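# Remove the curved centering support from beneath an arch

## Task

Pull the curved wooden support (centering) out from beneath the arch so that the arch still stands afterwards and none of its blocks has shifted from its position; use as many or as few of the four arms as you like.

## Robot and tools

SETUP. Four identical i2rt Big YAM arms (arm1, arm2, arm3, arm4) stand around a shared work area. Each has six revolute joints, a two-finger gripper and a wrist camera. Room cameras: cam_back, cam_front, cam_top. Wrist cameras: arm1_cam_wrist to arm4_cam_wrist. Feet (base_link) in the scene frame, metres: arm1 at x=+0.650 y=-0.006 z=+0.794; arm2 at x=+0.000 y=+0.656 z=+0.746; arm3 at x=-0.649 y=+0.006 z=+0.801; arm4 at x=-0.003 y=-0.653 z=+0.754. Each foot faces along its own +x: arm1 faces -x, arm2 faces -y, arm3 faces +x, arm4 faces +y, so all point toward the centre. The table tops under the arms are at z=+0.720. Reach is roughly 1.0 m from the joint1 axis.

FRAME. One scene frame for everything: origin on the floor, +z up. The hand point lies between the finger pads, about 1 cm short of the tips. In the hand frame, fingers extend along +z and open/close along y. Poses are written [x, y, z, qw, qx, qy, qz] (metres, unit quaternion w first). The printed hand pose can be off, more so when the arm is stretched.

TOOL move. Arguments are optional keys arm1..arm4 plus cameras. Each arm key holds that arm's own part; an arm not named receives nothing new and keeps its previous command. Within an arm's part:
- joints: an object of absolute joint targets by name. Ranges: joint1_rad -2.879..2.879 (yaw about foot, positive counter-clockwise from above, 0 points along the foot's +x); joint2_rad 0..3.141 (shoulder, 0 = upper arm back and level, positive lifts then swings forward); joint3_rad 0..3.019 (elbow, 0 = folded, positive opens); joint4_rad -1.692..1.57 (hand pitch, positive tips fingers up); joint5_rad -1.57..1.57 (hand sideways, positive to the arm's right); joint6_rad -2.094..2.094 (roll, positive clockwise seen from behind); gripper_m 0..0.093 (fingertip gap in metres). Done tolerances: ±0.045, 0.14, 0.09, 0.055, 0.03, 0.035 rad and ±0.003 m.
- target: one absolute hand pose, 7 numbers [x, y, z, qw, qx, qy, qz] in the scene frame; the hand travels in a straight line toward it starting from its current hand_target. With target, joints may contain only gripper_m, otherwise the call is refused.
- speed: top path speed, 0.002..0.5 m/s (default 0.25); only allowed with target. Rotation is capped at twice this value in rad/s.
- min_time_s: 0.1..8 s, a lower bound on the duration of that arm's joint motions; goes with joints.
All motions of one call begin together; all hand paths in a call finish together, paced by the slowest. A hand path lasts 0.5 to 10 s and is cut off after 10 s; a whole action is at most 15 s. Each control step clips the commanded pose to within 100 mm and 20 degrees of the measured pose, then solves damped IK, favouring position. Expect the hand to end a centimetre or more off, to lag, and to overshoot speed near full stretch. Paths do not avoid objects or other arms. Unknown keys make a call invalid; out-of-range values get it refused, and after a refusal the remaining move, wait and finished_scene calls of that reply are skipped. Example: {"arm1": {"target": [0.3, 0.0, 0.95, 0, 1, 0, 0], "speed": 0.1, "joints": {"gripper_m": 0.06}}}.
cameras: list of names or ["all"]; [] for none; omitted means all for an empty move, otherwise none. An empty move returns full state, images and the scene number.

RESULTS. Each arm reports joint_positions, Joint velocities (rad/s, gripper m/s; 'within noise' when still), joint torques (N m, arm joints only; include gravity; numbers 3 and 4 wrap at ±28), hand and hand_target poses, joint_status and hand_status. The line 'move' lists arms sent motion with 'done' or the worst status word. Arms listed 'as last shown' were not commanded; their omitted lines are unchanged. The 'pictures' line gives image order; images may be slightly older than the state. Status words: off_target (rested away from the goal, possibly still pushing); time_out (joints keep a nearby target and keep pushing; on_its_own names them; send the reported position to relax); not_followed / 'joint command not followed' / 'pose unreachable' (a self- or arm-collision check withheld the targets; the robot may keep trying). on_its_own 'held at' shows a joint's current target, not reading.

GRIPPER. On a hard part at full force the reading sits up to 0.005 m under the part width (some grippers read up to 0.002 m over). Empty and shut it reads 0.000 to 0.003. Set about 0.005 m below the touch reading for a firm grip; open well above the reading to release. Force is roughly 50 to 64 N per pad.

OTHER TOOLS. wait {seconds: 0..10, cameras} lets the scene run without new commands. zoom_image {camera, region [x0,y0,x1,y1]} enlarges part of the newest image of a camera (region at most 504x504 px, origin top-left). finished_scene {scene: 1 or 2} ends the scene irreversibly; make no further calls in that reply. Scene 1 is practice and may be skipped.

CAUTIONS. Arms keep pushing on contact and can push hard; sustained pushing, holding loads or stretching heats motors (MOTOR HOT at 85 °C, fault and collapse at 100 °C, then 'limit_stop_at_motor_heat'; resend targets). Hard contact between two robots, including one gripper closing on another's fingers, ends the scene; the safety check can be late. Avoid knocking things out of the work area, dropping or releasing moving parts, slamming or hitting fixed or heavy objects. Loose objects may occasionally be nudged by disturbances. The arch must stand unaided when finished_scene is called. Camera calibration (K, distortion, T_world_to_cam) is provided per camera and is accurate to a few millimetres near image centres.

Each tool is called after "Emit:" as name(argument=value, ...) on one line, values as JSON.

## Session

Emit:
move()

Scene clock: 0.00 s.
Joint torques (N m): no reading
Motor temperatures (°C): arm1=[38 34 37 30 33 32 34] | arm2=[37 32 31 34 36 30 31] | arm3=[30 39 35 33 32 33 37] | arm4=[33 33 32 36 36 28 38]
Heat: arm1: hottest joint1_rad 38 °C; arm2: hottest joint1_rad 37 °C; arm3: hottest joint2_rad 39 °C; arm4: hottest gripper 38 °C.
Joint velocities: within noise
arm1.joint_positions: joint1_rad=-0.338 joint2_rad=+0.579 joint3_rad=+1.357 joint4_rad=-1.551 joint5_rad=-0.092 joint6_rad=+0.681 gripper_m=+0.09396
arm1.joint_status: not commanded
arm1.hand: x=+0.4682 y=+0.0429 z=+1.2854 quat_wxyz=(+0.101, +0.807, -0.442, -0.380) (m; scene frame)
arm1.hand_target: x=+0.4697 y=+0.0423 z=+1.2939 quat_wxyz=(+0.102, +0.803, -0.439, -0.390) (m; scene frame)
arm1.hand_status: not commanded
arm2.joint_positions: joint1_rad=-0.491 joint2_rad=+0.571 joint3_rad=+1.396 joint4_rad=-1.145 joint5_rad=+0.158 joint6_rad=+0.378 gripper_m=+0.09396
arm2.joint_status: not commanded
arm2.hand: x=-0.1424 y=+0.4717 z=+1.3418 quat_wxyz=(-0.330, -0.780, -0.216, +0.486) (m; scene frame)
arm2.hand_target: x=-0.1404 y=+0.4751 z=+1.3501 quat_wxyz=(-0.336, -0.774, -0.213, +0.492) (m; scene frame)
arm2.hand_status: not commanded
arm3.joint_positions: joint1_rad=-0.617 joint2_rad=+0.648 joint3_rad=+1.424 joint4_rad=-1.441 joint5_rad=-0.053 joint6_rad=+0.679 gripper_m=+0.09396
arm3.joint_status: not commanded
arm3.hand: x=-0.4492 y=-0.1083 z=+1.3285 quat_wxyz=(-0.435, -0.518, -0.735, -0.041) (m; scene frame)
arm3.hand_target: x=-0.4509 y=-0.1071 z=+1.3401 quat_wxyz=(-0.447, -0.514, -0.731, -0.042) (m; scene frame)
arm3.hand_status: not commanded
arm4.joint_positions: joint1_rad=-0.377 joint2_rad=+0.615 joint3_rad=+1.493 joint4_rad=-1.274 joint5_rad=+0.157 joint6_rad=-0.616 gripper_m=+0.09396
arm4.joint_status: not commanded
arm4.hand: x=+0.0978 y=-0.4603 z=+1.3602 quat_wxyz=(-0.554, +0.623, -0.545, -0.090) (m; scene frame)
arm4.hand_target: x=+0.0963 y=-0.4637 z=+1.3683 quat_wxyz=(-0.562, +0.618, -0.542, -0.093) (m; scene frame)
arm4.hand_status: not commanded
pictures: arm1_cam_wrist, arm2_cam_wrist, arm3_cam_wrist, arm4_cam_wrist, cam_back, cam_front, cam_top

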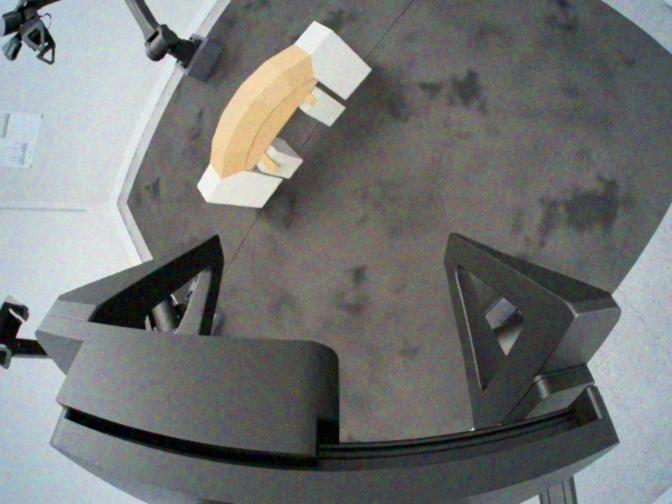

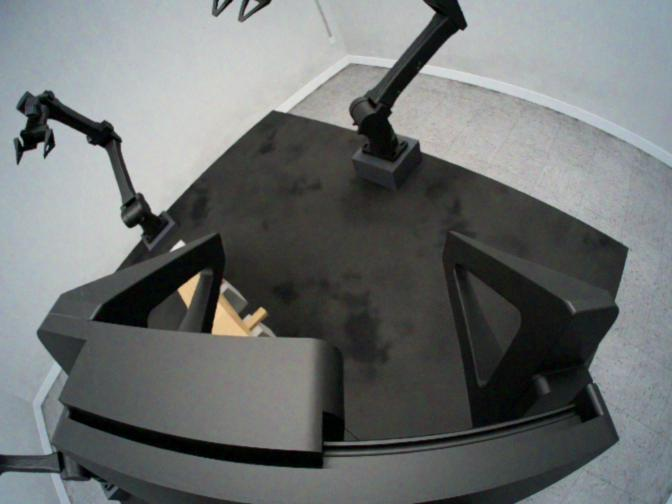

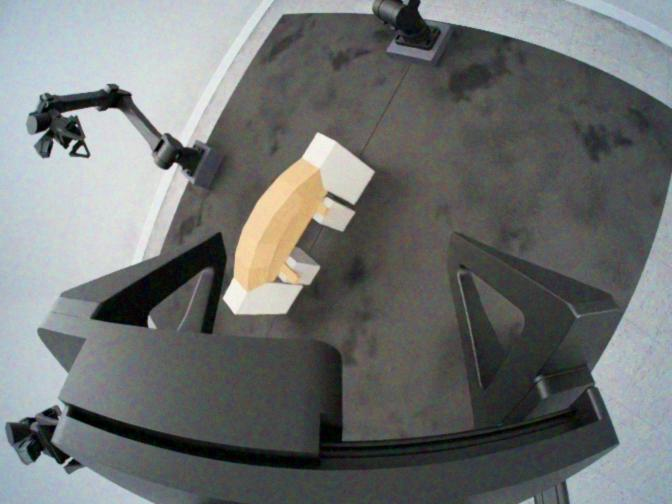

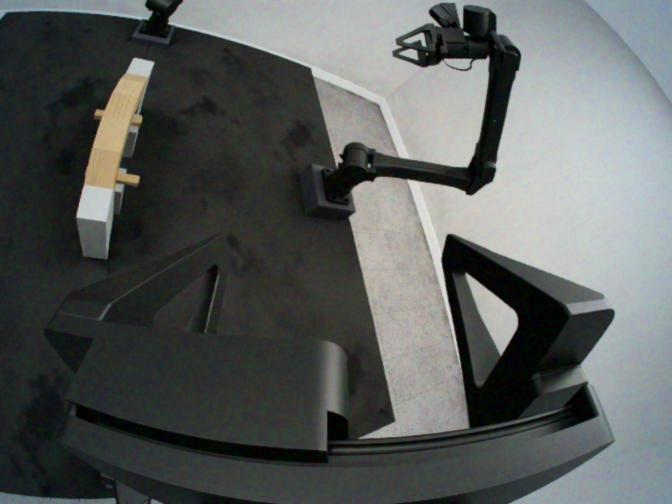

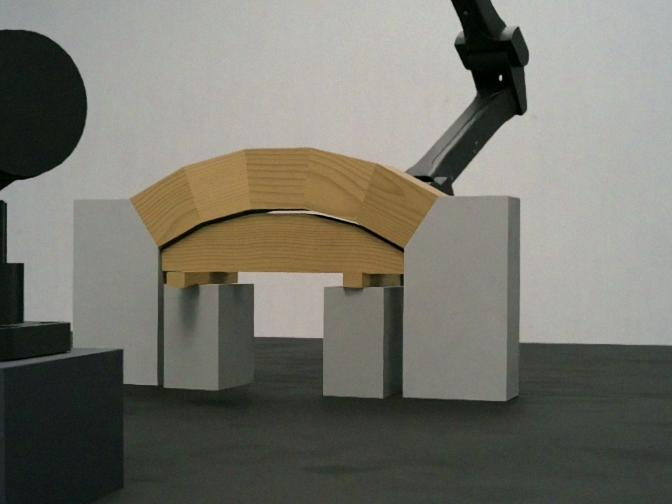

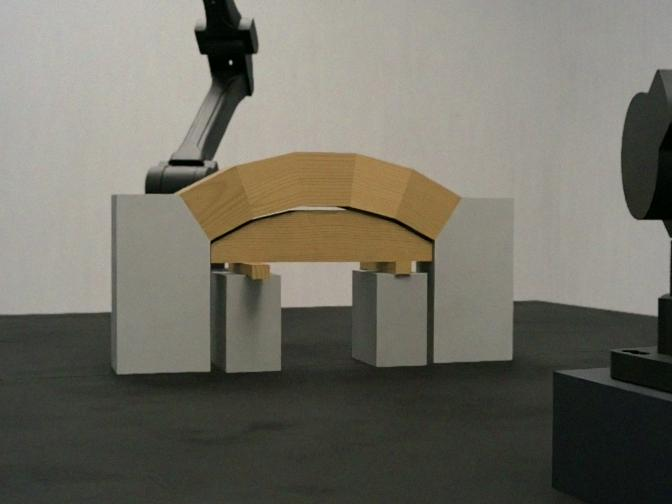

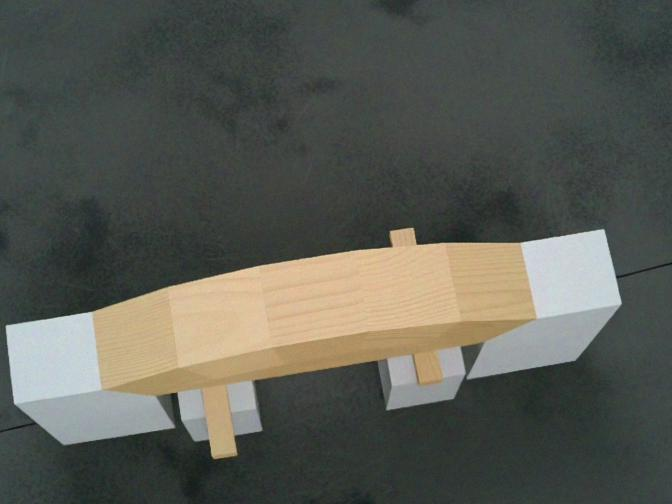

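Emit:
zoom_image(camera="cam_back", region=[120, 130, 460, 410])

Emit:
zoom_image(camera="cam_front", region=[170, 140, 470, 390])

Emit:
zoom_image(camera="cam_top", region=[150, 210, 490, 470])

Scaled by 1.482 from the camera's 672x504 image, which has a finer 960x720 frame.

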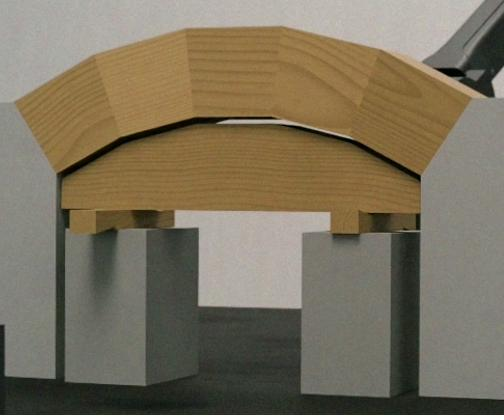

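Scaled by 1.680 from the camera's 672x504 image, which has a finer 960x720 frame.

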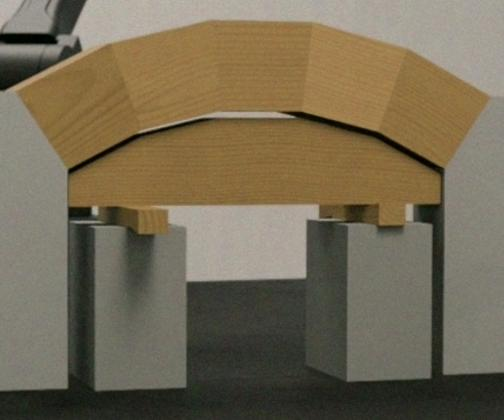

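Scaled by 1.482 from the camera's 672x504 image, which has a finer 960x720 frame.

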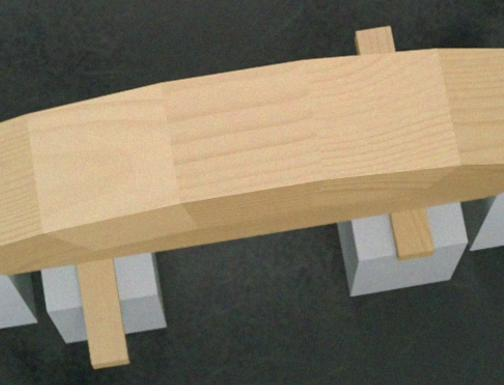

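Emit:
move(arm1={"target":[0.22,-0.109,0.84,0.0290,-0.7925,0.0378,0.6081],"joints":{"gripper_m":0.06}}, arm3={"target":[-0.19,0.106,0.84,0.6081,0.0378,0.7925,-0.0290],"joints":{"gripper_m":0.06}}, cameras=["all"])

Scene clock: 9.83 s.
Joint torques (N m): arm1=[-0.03 -5.89 3.71 3.48 0.01 -0.24] | arm2=[1.2 3.72 9.55 2.4 0.1 -0.02] | arm3=[-0.21 -8.47 5.42 2.24 0.09 -0.05] | arm4=[-0.91 4.01 8.36 2.33 0.08 0.09]
Motor temperatures (°C): arm1=[38 34 38 30 33 32 34] | arm2=[36 32 32 34 36 29 31] | arm3=[30 39 38 33 32 33 37] | arm4=[33 33 33 36 36 28 38]
Heat: arm1: hottest joint1_rad 38 °C; arm2: hottest joint1_rad 36 °C; arm3: hottest joint2_rad 39 °C; arm4: hottest gripper 38 °C.
move: arm1 off_target; arm3 off_target
Joint velocities: within noise
arm1.joint_positions: joint1_rad=+0.444 joint2_rad=+1.730 joint3_rad=+0.319 joint4_rad=+1.084 joint5_rad=+0.499 joint6_rad=+0.169 gripper_m=+0.06011
arm1.joint_status: all done
arm1.hand: x=+0.2286 y=-0.1025 z=+0.8386 quat_wxyz=(-0.032, +0.798, -0.042, -0.600) (m; scene frame)
arm1.hand_target: x=+0.2203 y=-0.1090 z=+0.8402 quat_wxyz=(-0.029, +0.793, -0.038, -0.608) (m; scene frame)
arm1.hand_status: off_target (0.011 m and 1.3 deg from the pose sent, 0.532 m and 55.7 deg at the start)
arm2, arm4: as last shown
arm3.joint_positions: joint1_rad=+0.341 joint2_rad=+1.780 joint3_rad=+0.384 joint4_rad=+1.085 joint5_rad=+0.460 joint6_rad=+0.147 gripper_m=+0.06009
arm3.joint_status: all done
arm3.hand: x=-0.1999 y=+0.1012 z=+0.8373 quat_wxyz=(-0.599, -0.040, -0.799, +0.032) (m; scene frame)
arm3.hand_target: x=-0.1903 y=+0.1059 z=+0.8401 quat_wxyz=(-0.608, -0.038, -0.793, +0.029) (m; scene frame)
arm3.hand_status: off_target (0.011 m and 1.4 deg from the pose sent, 0.593 m and 60.1 deg at the start)
pictures: arm1_cam_wrist, arm2_cam_wrist, arm3_cam_wrist, arm4_cam_wrist, cam_back, cam_front, cam_top
camera_calibration:
arm1_cam_wrist: T_world_to_cam=[[0.119382, 0.992836, 0.00497149, 0.0692228], [0.77868, -0.0905221, -0.620857, 0.336594], [-0.615959, 0.0779903, -0.783908, 0.933958], [0, 0, 0, 1]] pos_world=[0.304917, -0.111097, 0.940769]
arm3_cam_wrist: T_world_to_cam=[[-0.0902008, -0.995904, -0.00629125, 0.0889263], [-0.803842, 0.0765319, -0.589899, 0.327331], [0.587964, -0.0481522, -0.807453, 0.926247], [0, 0, 0, 1]] pos_world=[-0.273456, 0.108112, 0.941553]

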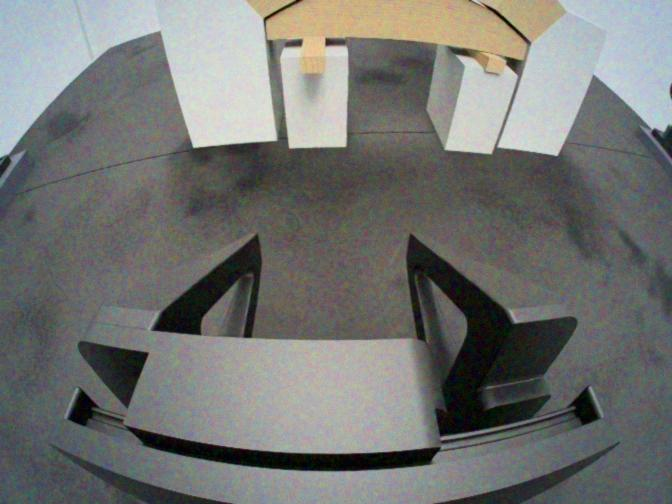

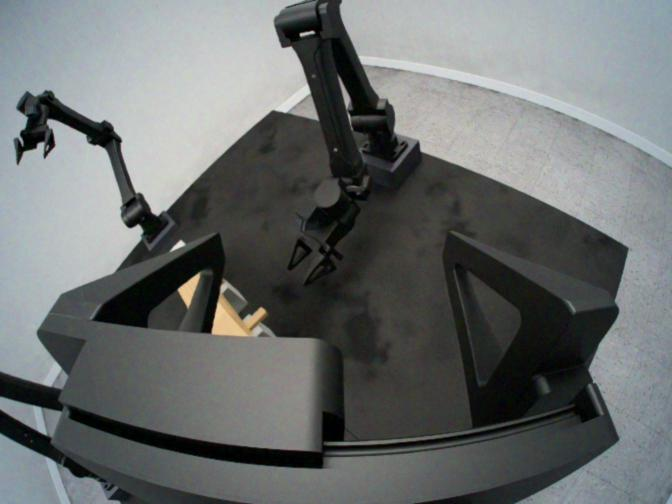

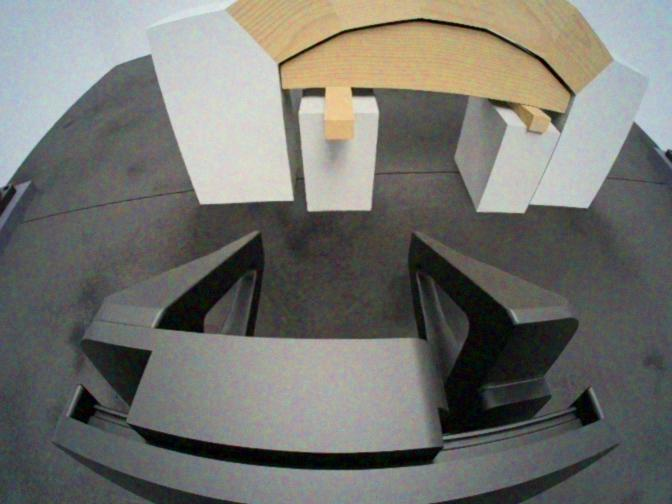

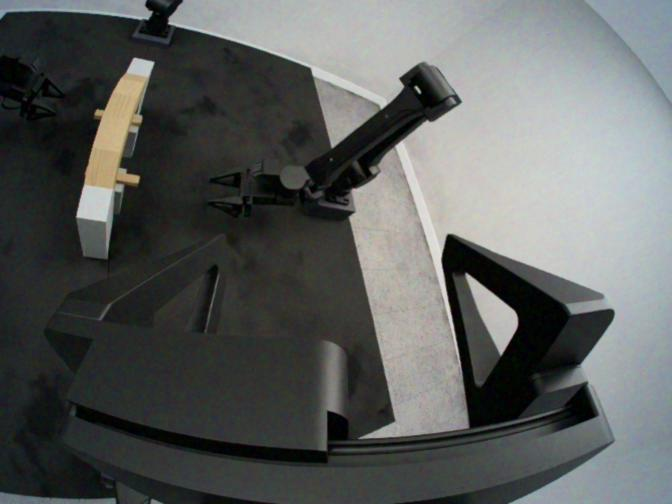

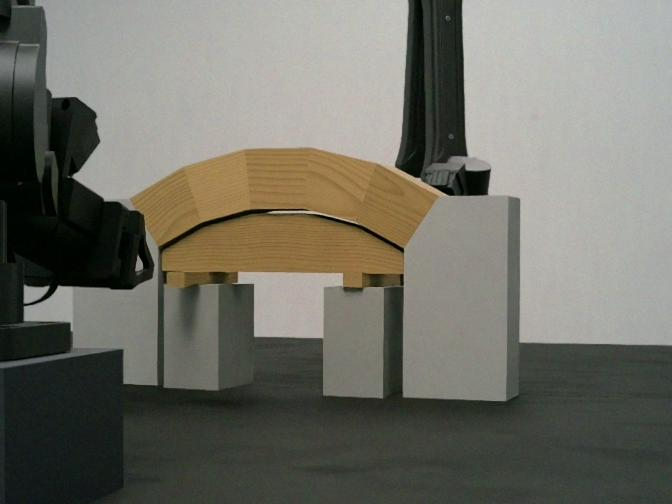

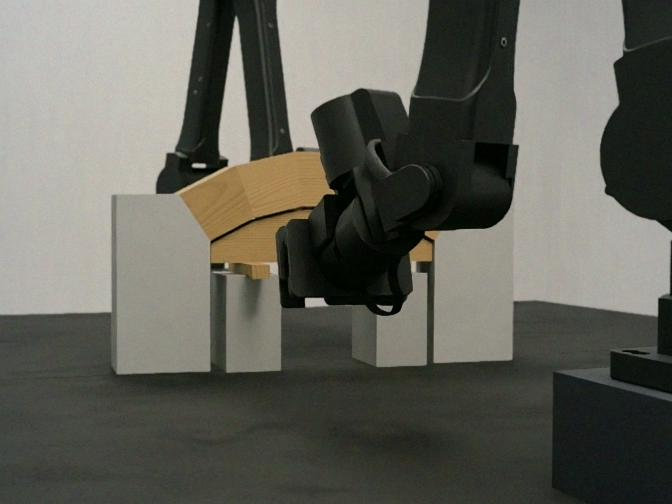

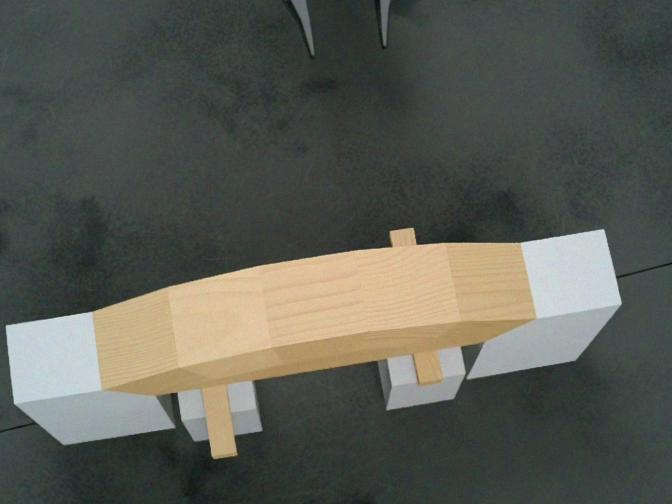

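Emit:
move(arm1={"target":[0.092,-0.106,0.830,0.0290,-0.7925,0.0378,0.6081],"speed":0.15}, arm3={"target":[-0.145,0.099,0.831,0.6081,0.0378,0.7925,-0.0290],"speed":0.15}, cameras=["arm1_cam_wrist","arm3_cam_wrist","cam_top","cam_back"])

Scene clock: 13.47 s.
Joint torques (N m): arm1=[-1.08 -10.52 5.53 1.63 -0.02 -0.26] | arm2=[1.32 3.78 9.5 2.43 0.08 -0.02] | arm3=[-0.85 -9.93 5.91 1.05 0.03 -0.05] | arm4=[-1.03 4.42 8.18 2.22 0.04 0.07]
Motor temperatures (°C): arm1=[38 34 38 30 32 32 34] | arm2=[36 32 32 34 35 29 30] | arm3=[30 39 38 33 32 33 37] | arm4=[33 33 33 36 36 28 38]
Heat: arm1: hottest joint1_rad 38 °C; arm2: hottest joint1_rad 36 °C; arm3: hottest joint2_rad 39 °C; arm4: hottest gripper 38 °C.
move: arm1 off_target; arm3 done
Joint velocities: within noise
arm1.joint_positions: joint1_rad=+0.326 joint2_rad=+1.889 joint3_rad=+0.641 joint4_rad=+0.976 joint5_rad=+0.369 joint6_rad=+0.125 gripper_m=+0.06011
arm1.joint_status: not commanded
arm1.hand: x=+0.1032 y=-0.1100 z=+0.8384 quat_wxyz=(-0.021, +0.788, -0.039, -0.614) (m; scene frame)
arm1.hand_target: x=+0.0927 y=-0.1057 z=+0.8301 quat_wxyz=(-0.029, +0.793, -0.038, -0.608) (m; scene frame)
arm1.hand_status: off_target (0.015 m and 1.2 deg from the pose sent, 0.137 m and 1.3 deg at the start)
arm2, arm4: as last shown
arm3.joint_positions: joint1_rad=+0.285 joint2_rad=+1.853 joint3_rad=+0.494 joint4_rad=+1.085 joint5_rad=+0.396 joint6_rad=+0.127 gripper_m=+0.06009
arm3.joint_status: not commanded
arm3.hand: x=-0.1545 y=+0.1006 z=+0.8351 quat_wxyz=(-0.610, -0.039, -0.791, +0.023) (m; scene frame)
arm3.hand_target: x=-0.1454 y=+0.0989 z=+0.8311 quat_wxyz=(-0.608, -0.038, -0.792, +0.029) (m; scene frame)
arm3.hand_status: done (0.010 m and 0.7 deg from the pose sent, 0.055 m and 1.4 deg at the start)
pictures: arm1_cam_wrist, arm3_cam_wrist, cam_back, cam_top
camera_calibration:
arm1_cam_wrist: T_world_to_cam=[[0.100416, 0.99488, -0.0113872, 0.107442], [0.759022, -0.0839995, -0.645623, 0.456916], [-0.643275, 0.0561876, -0.763571, 0.840499], [0, 0, 0, 1]] pos_world=[0.183073, -0.115737, 0.938]
arm3_cam_wrist: T_world_to_cam=[[-0.0786697, -0.996721, -0.0189268, 0.104812], [-0.788527, 0.073831, -0.610553, 0.382532], [0.609948, -0.0331077, -0.791749, 0.886646], [0, 0, 0, 1]] pos_world=[-0.230926, 0.10558, 0.937541]

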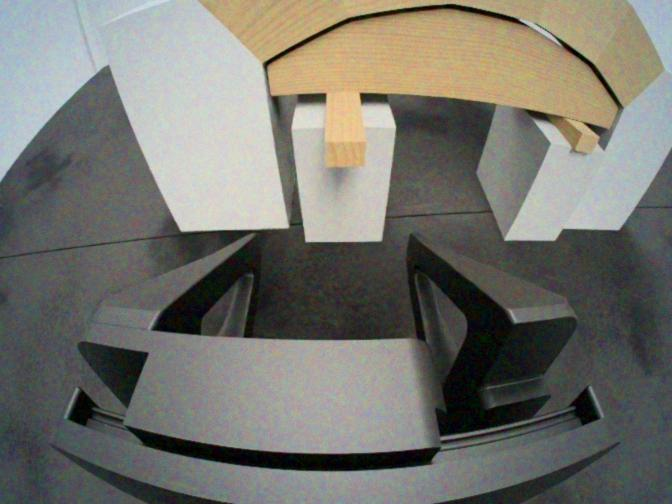

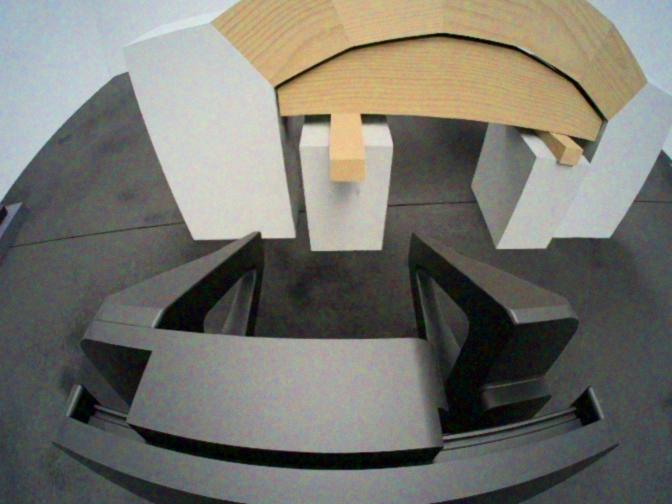

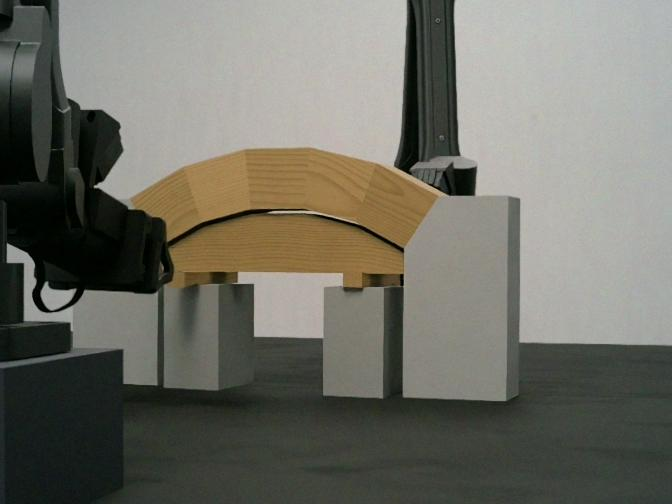

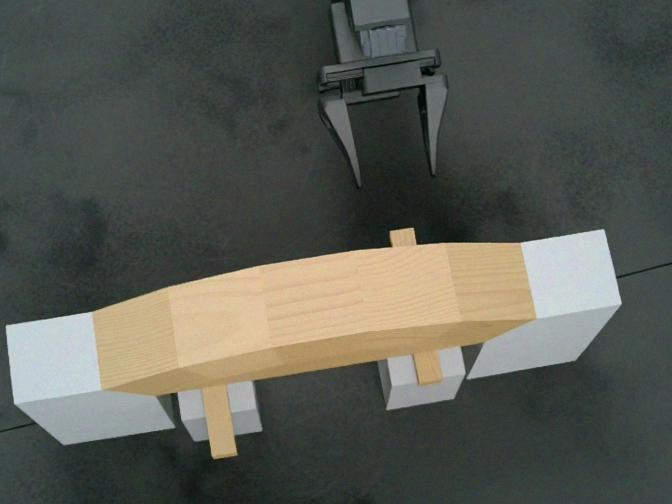

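Emit:
move(arm1={"target":[0.055,-0.099,0.841,0.0290,-0.7925,0.0378,0.6081],"speed":0.1}, arm3={"target":[-0.105,0.089,0.822,0.6081,0.0378,0.7925,-0.0290],"speed":0.1}, cameras=["arm1_cam_wrist","arm3_cam_wrist","cam_top","cam_front"])

Scene clock: 16.67 s.
Joint torques (N m): arm1=[-1.08 -11.34 6.32 1.66 -0.03 -0.21] | arm2=[1.26 3.66 9.47 2.52 0.1 -0.02] | arm3=[-0.91 -10.99 6.5 0.94 0.08 -0.04] | arm4=[-0.85 4.66 8.35 2.36 0.05 0.05]
Motor temperatures (°C): arm1=[38 34 38 30 32 32 34] | arm2=[36 32 33 34 35 29 30] | arm3=[30 39 38 33 32 33 37] | arm4=[33 33 33 36 36 28 38]
Heat: arm1: hottest joint1_rad 38 °C; arm2: hottest joint1_rad 36 °C; arm3: hottest joint2_rad 39 °C; arm4: hottest gripper 38 °C.
move: arm1 off_target; arm3 off_target
Joint velocities: within noise
arm1.joint_positions: joint1_rad=+0.286 joint2_rad=+1.896 joint3_rad=+0.733 joint4_rad=+0.893 joint5_rad=+0.331 joint6_rad=+0.113 gripper_m=+0.06011
arm1.joint_status: not commanded
arm1.hand: x=+0.0673 y=-0.1035 z=+0.8487 quat_wxyz=(-0.021, +0.789, -0.039, -0.613) (m; scene frame)
arm1.hand_target: x=+0.0558 y=-0.0988 z=+0.8412 quat_wxyz=(-0.029, +0.792, -0.038, -0.608) (m; scene frame)
arm1.hand_status: off_target (0.015 m and 1.1 deg from the pose sent, 0.049 m and 1.2 deg at the start)
arm2, arm4: as last shown
arm3.joint_positions: joint1_rad=+0.227 joint2_rad=+1.918 joint3_rad=+0.594 joint4_rad=+1.057 joint5_rad=+0.342 joint6_rad=+0.110 gripper_m=+0.06009
arm3.joint_status: not commanded
arm3.hand: x=-0.1148 y=+0.0904 z=+0.8269 quat_wxyz=(-0.610, -0.040, -0.791, +0.024) (m; scene frame)
arm3.hand_target: x=-0.1053 y=+0.0888 z=+0.8221 quat_wxyz=(-0.608, -0.038, -0.792, +0.029) (m; scene frame)
arm3.hand_status: off_target (0.011 m and 0.7 deg from the pose sent, 0.052 m and 0.7 deg at the start)
pictures: arm1_cam_wrist, arm3_cam_wrist, cam_front, cam_top
camera_calibration:
arm1_cam_wrist: T_world_to_cam=[[0.1004, 0.994897, -0.010003, 0.103601], [0.760239, -0.0831975, -0.644294, 0.490136], [-0.641838, 0.0570825, -0.764713, 0.825899], [0, 0, 0, 1]] pos_world=[0.147071, -0.109438, 0.948404]
arm3_cam_wrist: T_world_to_cam=[[-0.0803965, -0.996574, -0.0194333, 0.0978256], [-0.787566, 0.0754614, -0.611592, 0.410364], [0.610963, -0.0338649, -0.790934, 0.855019], [0, 0, 0, 1]] pos_world=[-0.191332, 0.0954788, 0.929141]

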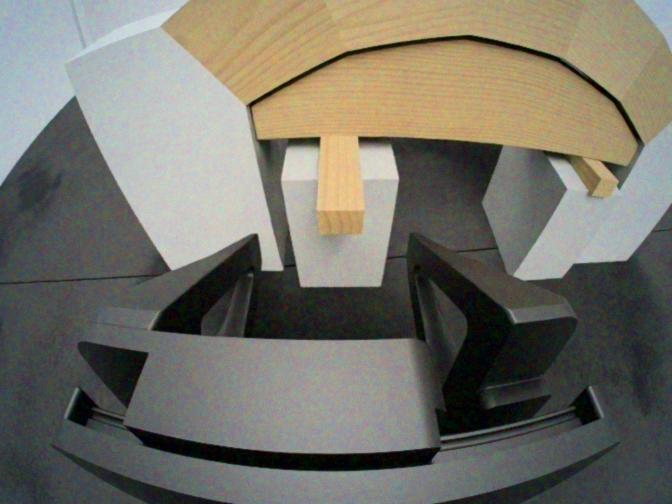

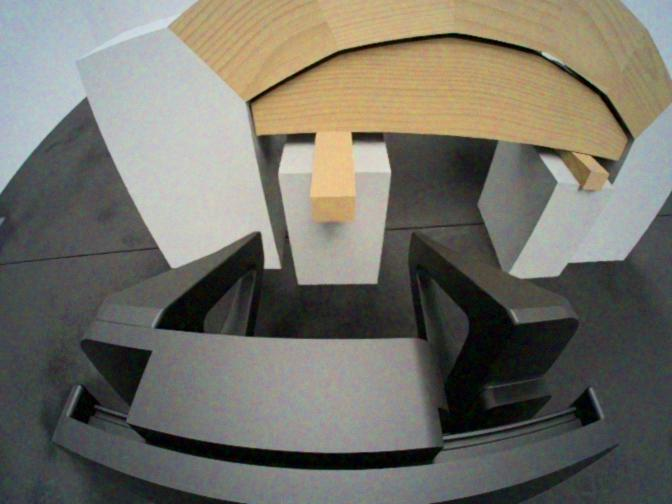

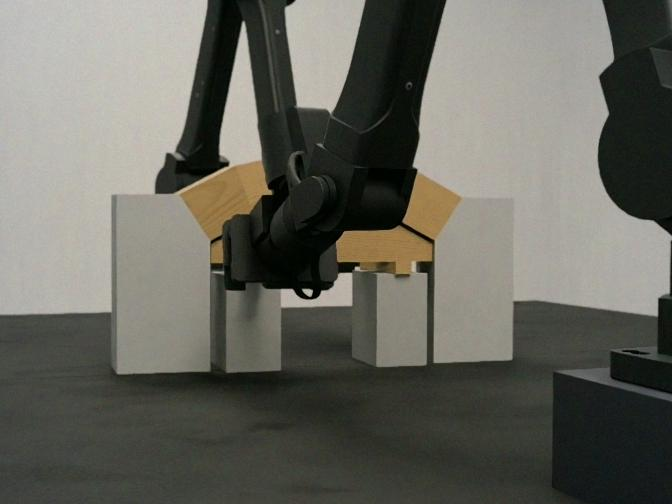

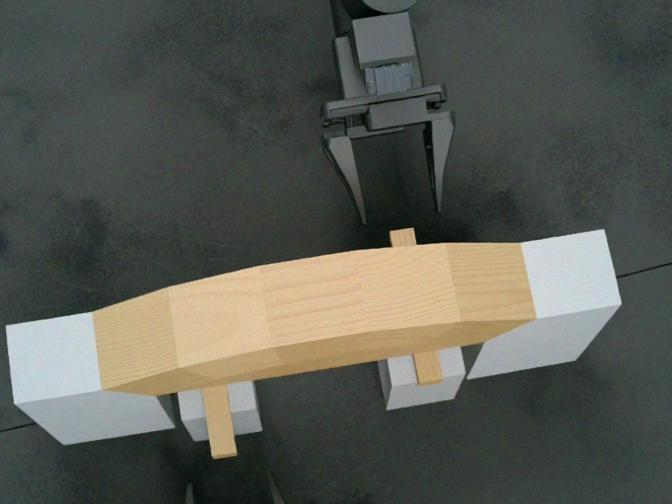

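Emit:
move(arm1={"target":[0.016,-0.092,0.8365,0.0290,-0.7925,0.0378,0.6081],"speed":0.08}, arm3={"target":[-0.0585,0.0845,0.816,0.6081,0.0378,0.7925,-0.0290],"speed":0.08}, cameras=["arm1_cam_wrist","arm3_cam_wrist","cam_top","cam_back"])

Scene clock: 18.43 s.
Joint torques (N m): arm1=[-1.55 -12.51 6.89 1.63 -0.05 -0.21] | arm2=[1.44 3.66 9.52 2.45 0.09 -0.02] | arm3=[-0.32 -12.92 7.36 0.99 0.06 0.01] | arm4=[-1.49 4.48 8.25 2.39 0.05 0.08]
Motor temperatures (°C): arm1=[38 34 38 30 32 32 34] | arm2=[36 32 33 34 35 29 30] | arm3=[30 40 38 33 32 33 37] | arm4=[33 33 33 36 36 28 38]
Heat: arm1: hottest joint1_rad 38 °C; arm2: hottest joint1_rad 36 °C; arm3: hottest joint2_rad 40 °C; arm4: hottest gripper 38 °C.
move: arm1 off_target; arm3 off_target
Joint velocities: within noise
arm1.joint_positions: joint1_rad=+0.253 joint2_rad=+1.955 joint3_rad=+0.838 joint4_rad=+0.849 joint5_rad=+0.299 joint6_rad=+0.103 gripper_m=+0.06011
arm1.joint_status: not commanded
arm1.hand: x=+0.0291 y=-0.0978 z=+0.8452 quat_wxyz=(-0.021, +0.789, -0.038, -0.613) (m; scene frame)
arm1.hand_target: x=+0.0169 y=-0.0918 z=+0.8366 quat_wxyz=(-0.029, +0.792, -0.038, -0.608) (m; scene frame)
arm1.hand_status: off_target (0.017 m and 1.1 deg from the pose sent, 0.054 m and 1.1 deg at the start)
arm2, arm4: as last shown
arm3.joint_positions: joint1_rad=+0.191 joint2_rad=+1.978 joint3_rad=+0.719 joint4_rad=+0.995 joint5_rad=+0.306 joint6_rad=+0.100 gripper_m=+0.06009
arm3.joint_status: not commanded
arm3.hand: x=-0.0693 y=+0.0872 z=+0.8209 quat_wxyz=(-0.609, -0.039, -0.792, +0.024) (m; scene frame)
arm3.hand_target: x=-0.0589 y=+0.0844 z=+0.8162 quat_wxyz=(-0.608, -0.038, -0.792, +0.029) (m; scene frame)
arm3.hand_status: off_target (0.012 m and 0.7 deg from the pose sent, 0.058 m and 0.7 deg at the start)
pictures: arm1_cam_wrist, arm3_cam_wrist, cam_back, cam_top
camera_calibration:
arm1_cam_wrist: T_world_to_cam=[[0.0997221, 0.994969, -0.0095762, 0.101319], [0.760229, -0.0823971, -0.644409, 0.517737], [-0.641956, 0.0569817, -0.764621, 0.798302], [0, 0, 0, 1]] pos_world=[0.108772, -0.103637, 0.945003]
arm3_cam_wrist: T_world_to_cam=[[-0.0789995, -0.996703, -0.0185177, 0.097561], [-0.788722, 0.0738535, -0.610298, 0.441701], [0.609653, -0.033608, -0.791956, 0.823109], [0, 0, 0, 1]] pos_world=[-0.145725, 0.0922812, 0.923242]

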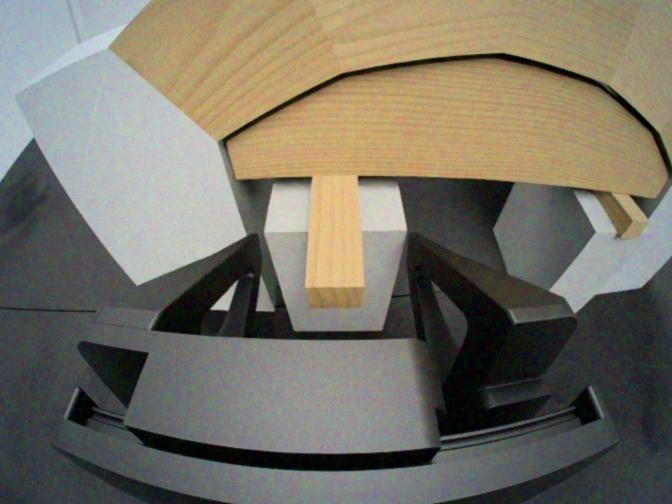

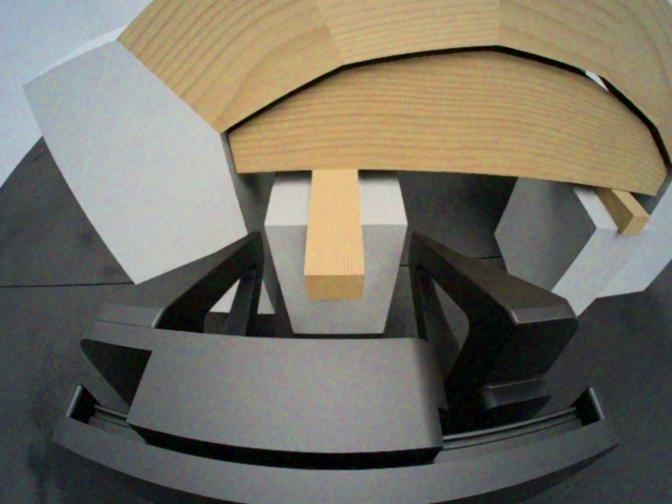

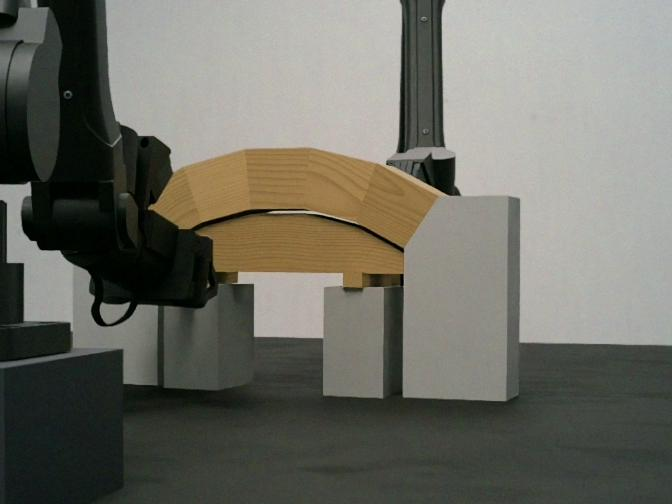

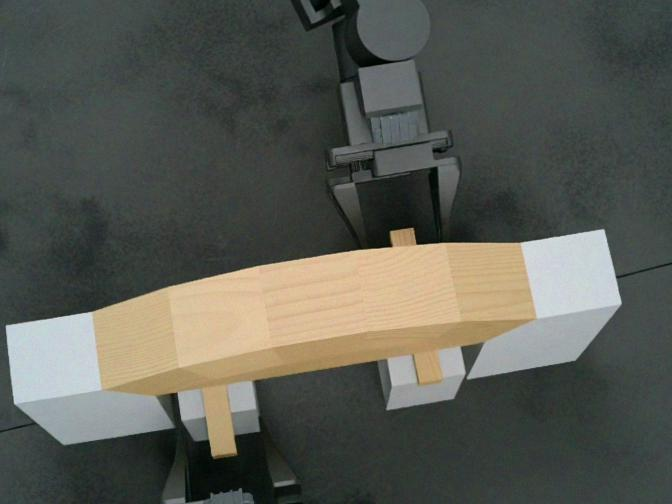

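Emit:
move(arm1={"joints":{"gripper_m":0.012}}, arm3={"joints":{"gripper_m":0.012}}, cameras=["arm1_cam_wrist","arm3_cam_wrist","cam_top"])

Scene clock: 19.23 s.
Joint torques (N m): arm1=[-1.61 -12.57 6.84 1.68 -0.05 -0.19] | arm2=[0.97 3.96 9.46 2.44 0.1 -0.01] | arm3=[-1.03 -12.63 7.38 1.01 0.08 0] | arm4=[-1.14 4.54 8.27 2.19 0.06 0.06]
Motor temperatures (°C): arm1=[38 34 38 30 32 32 34] | arm2=[36 32 33 34 35 29 30] | arm3=[30 40 38 33 32 33 37] | arm4=[33 33 33 36 36 28 38]
Heat: arm1: hottest joint1_rad 38 °C; arm2: hottest joint1_rad 36 °C; arm3: hottest joint2_rad 40 °C; arm4: hottest gripper 38 °C.
move: arm1 off_target; arm3 off_target
Joint velocities: within noise
arm1.joint_positions: joint1_rad=+0.253 joint2_rad=+1.955 joint3_rad=+0.839 joint4_rad=+0.849 joint5_rad=+0.299 joint6_rad=+0.100 gripper_m=+0.01757
arm1.joint_status: gripper_m off_target (ended at +0.01760, target +0.01200)
arm1.hand: x=+0.0289 y=-0.0978 z=+0.8453 quat_wxyz=(-0.022, +0.789, -0.037, -0.613) (m; scene frame)
arm1.hand_target: x=+0.0169 y=-0.0918 z=+0.8367 quat_wxyz=(-0.029, +0.792, -0.038, -0.608) (m; scene frame)
arm1.hand_status: not commanded
arm2, arm4: as last shown
arm3.joint_positions: joint1_rad=+0.191 joint2_rad=+1.978 joint3_rad=+0.719 joint4_rad=+0.995 joint5_rad=+0.306 joint6_rad=+0.098 gripper_m=+0.01763
arm3.joint_status: gripper_m off_target (ended at +0.01766, target +0.01200)
arm3.hand: x=-0.0693 y=+0.0873 z=+0.8209 quat_wxyz=(-0.609, -0.038, -0.792, +0.024) (m; scene frame)
arm3.hand_target: x=-0.0589 y=+0.0844 z=+0.8162 quat_wxyz=(-0.608, -0.038, -0.792, +0.029) (m; scene frame)
arm3.hand_status: not commanded
pictures: arm1_cam_wrist, arm3_cam_wrist, cam_top
camera_calibration:
arm1_cam_wrist: T_world_to_cam=[[0.0992399, 0.995036, -0.00733837, 0.0994736], [0.760373, -0.0805887, -0.644467, 0.518023], [-0.64186, 0.0583769, -0.764597, 0.798359], [0, 0, 0, 1]] pos_world=[0.108672, -0.103839, 0.945002]
arm3_cam_wrist: T_world_to_cam=[[-0.078137, -0.996808, -0.0163876, 0.0959436], [-0.788929, 0.0718748, -0.610267, 0.441891], [0.609496, -0.0347558, -0.792027, 0.823205], [0, 0, 0, 1]] pos_world=[-0.145623, 0.0924876, 0.923244]

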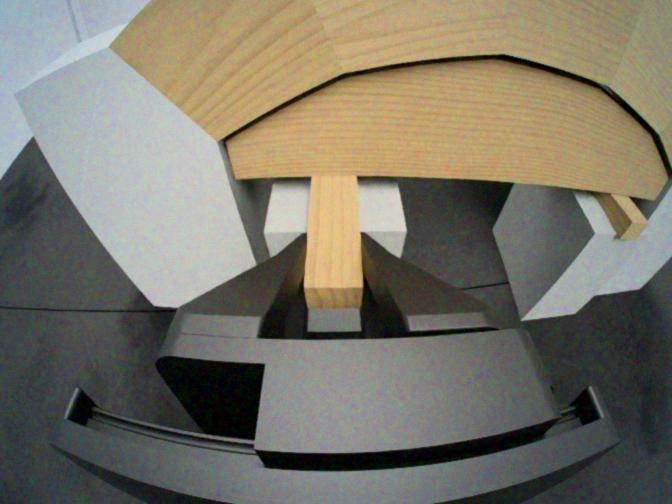

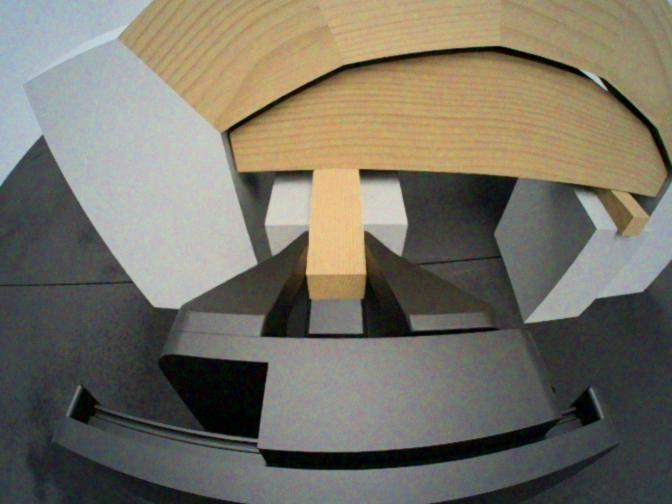

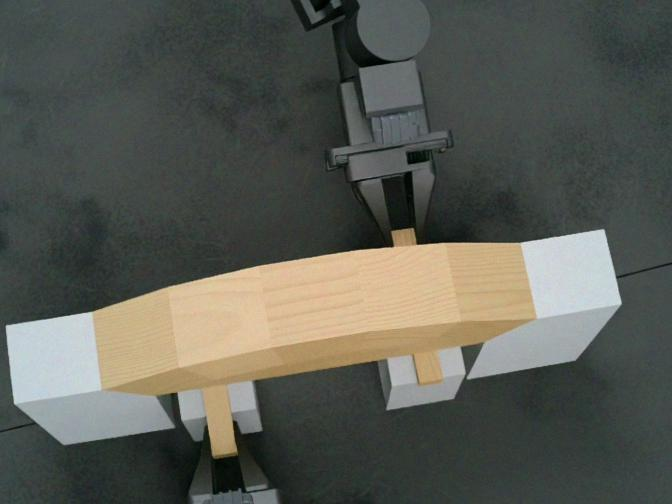

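Emit:
move(arm1={"target":[0.0465,-0.0946,0.8366,0.0290,-0.7925,0.0378,0.6081],"speed":0.04}, cameras=["arm1_cam_wrist","arm3_cam_wrist","cam_top","cam_back"])

Scene clock: 20.87 s.
Joint torques (N m): arm1=[-0.09 -14.74 2.55 2.76 0.29 -0.13] | arm2=[1.14 3.72 9.54 2.45 0.1 0] | arm3=[-0.97 -12.63 7.36 0.92 0.07 -0.01] | arm4=[-1.38 4.37 8.2 2.25 0.04 0.07]
Motor temperatures (°C): arm1=[38 34 38 30 32 32 34] | arm2=[36 32 33 34 35 29 30] | arm3=[30 40 38 33 32 33 37] | arm4=[33 33 33 36 35 28 38]
Heat: arm1: hottest joint1_rad 38 °C; arm2: hottest joint1_rad 36 °C; arm3: hottest joint2_rad 40 °C; arm4: hottest gripper 38 °C.
move: arm1 off_target
Joint velocities: within noise
arm1.joint_positions: joint1_rad=+0.253 joint2_rad=+1.949 joint3_rad=+0.812 joint4_rad=+0.870 joint5_rad=+0.309 joint6_rad=+0.100 gripper_m=+0.01757
arm1.joint_status: not commanded
arm1.hand: x=+0.0378 y=-0.0940 z=+0.8433 quat_wxyz=(-0.026, +0.788, -0.040, -0.613) (m; scene frame)
arm1.hand_target: x=+0.0463 y=-0.0945 z=+0.8368 quat_wxyz=(-0.029, +0.792, -0.038, -0.608) (m; scene frame)
arm1.hand_status: off_target (0.011 m and 0.9 deg from the pose sent, 0.020 m and 1.0 deg at the start)
arm2, arm3, arm4: as last shown
arm3.joint_positions: joint1_rad=+0.191 joint2_rad=+1.978 joint3_rad=+0.719 joint4_rad=+0.995 joint5_rad=+0.306 joint6_rad=+0.097 gripper_m=+0.01763
arm3.hand: x=-0.0693 y=+0.0873 z=+0.8209 quat_wxyz=(-0.609, -0.038, -0.792, +0.025) (m; scene frame)
pictures: arm1_cam_wrist, arm3_cam_wrist, cam_back, cam_top
camera_calibration:
arm1_cam_wrist: T_world_to_cam=[[0.108636, 0.994071, -0.0046509, 0.0921782], [0.758972, -0.0859634, -0.645424, 0.510643], [-0.641997, 0.0665865, -0.763811, 0.802408], [0, 0, 0, 1]] pos_world=[0.117566, -0.101165, 0.942898]
arm3_cam_wrist: T_world_to_cam=[[-0.0779318, -0.996835, -0.0156951, 0.0953388], [-0.789009, 0.0712922, -0.610232, 0.441902], [0.60942, -0.0351729, -0.792067, 0.823271], [0, 0, 0, 1]] pos_world=[-0.145623, 0.0924897, 0.923245]

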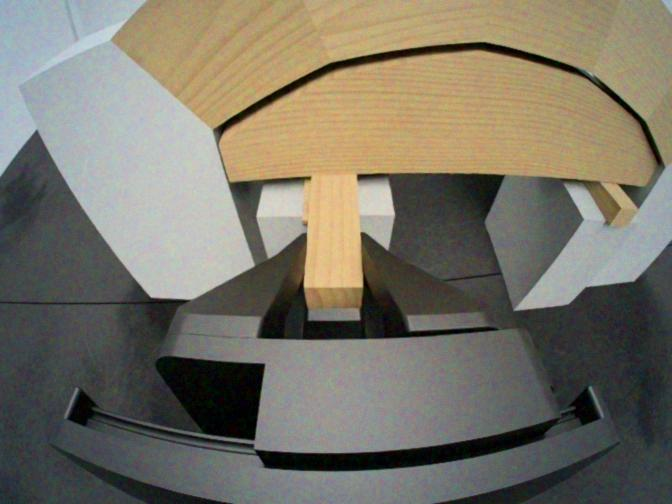

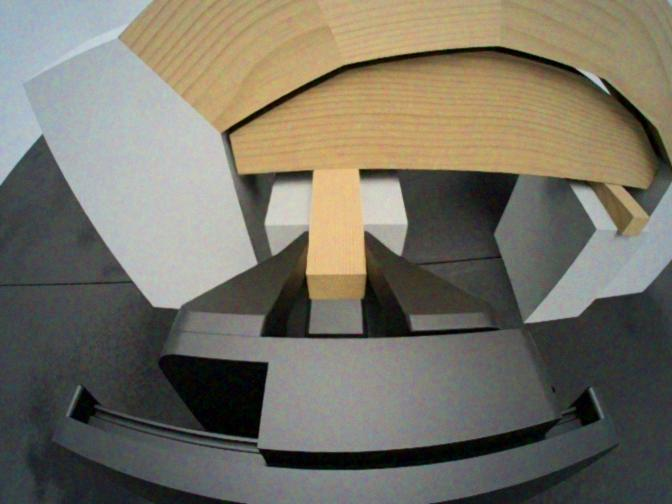

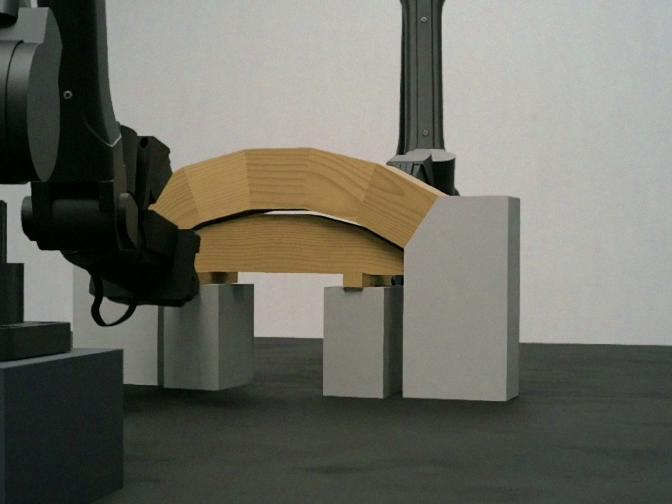

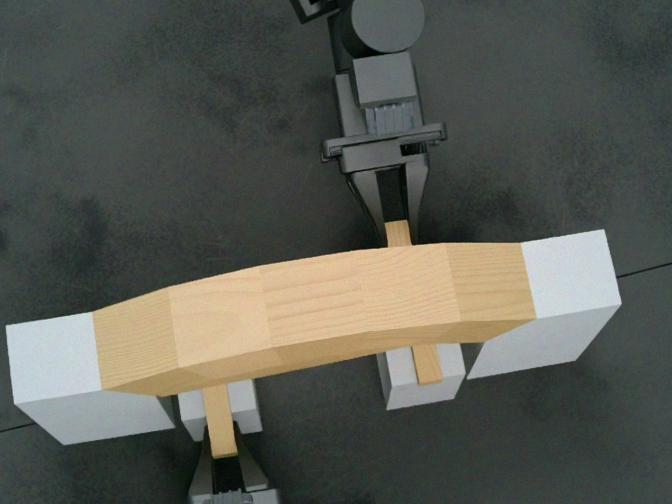

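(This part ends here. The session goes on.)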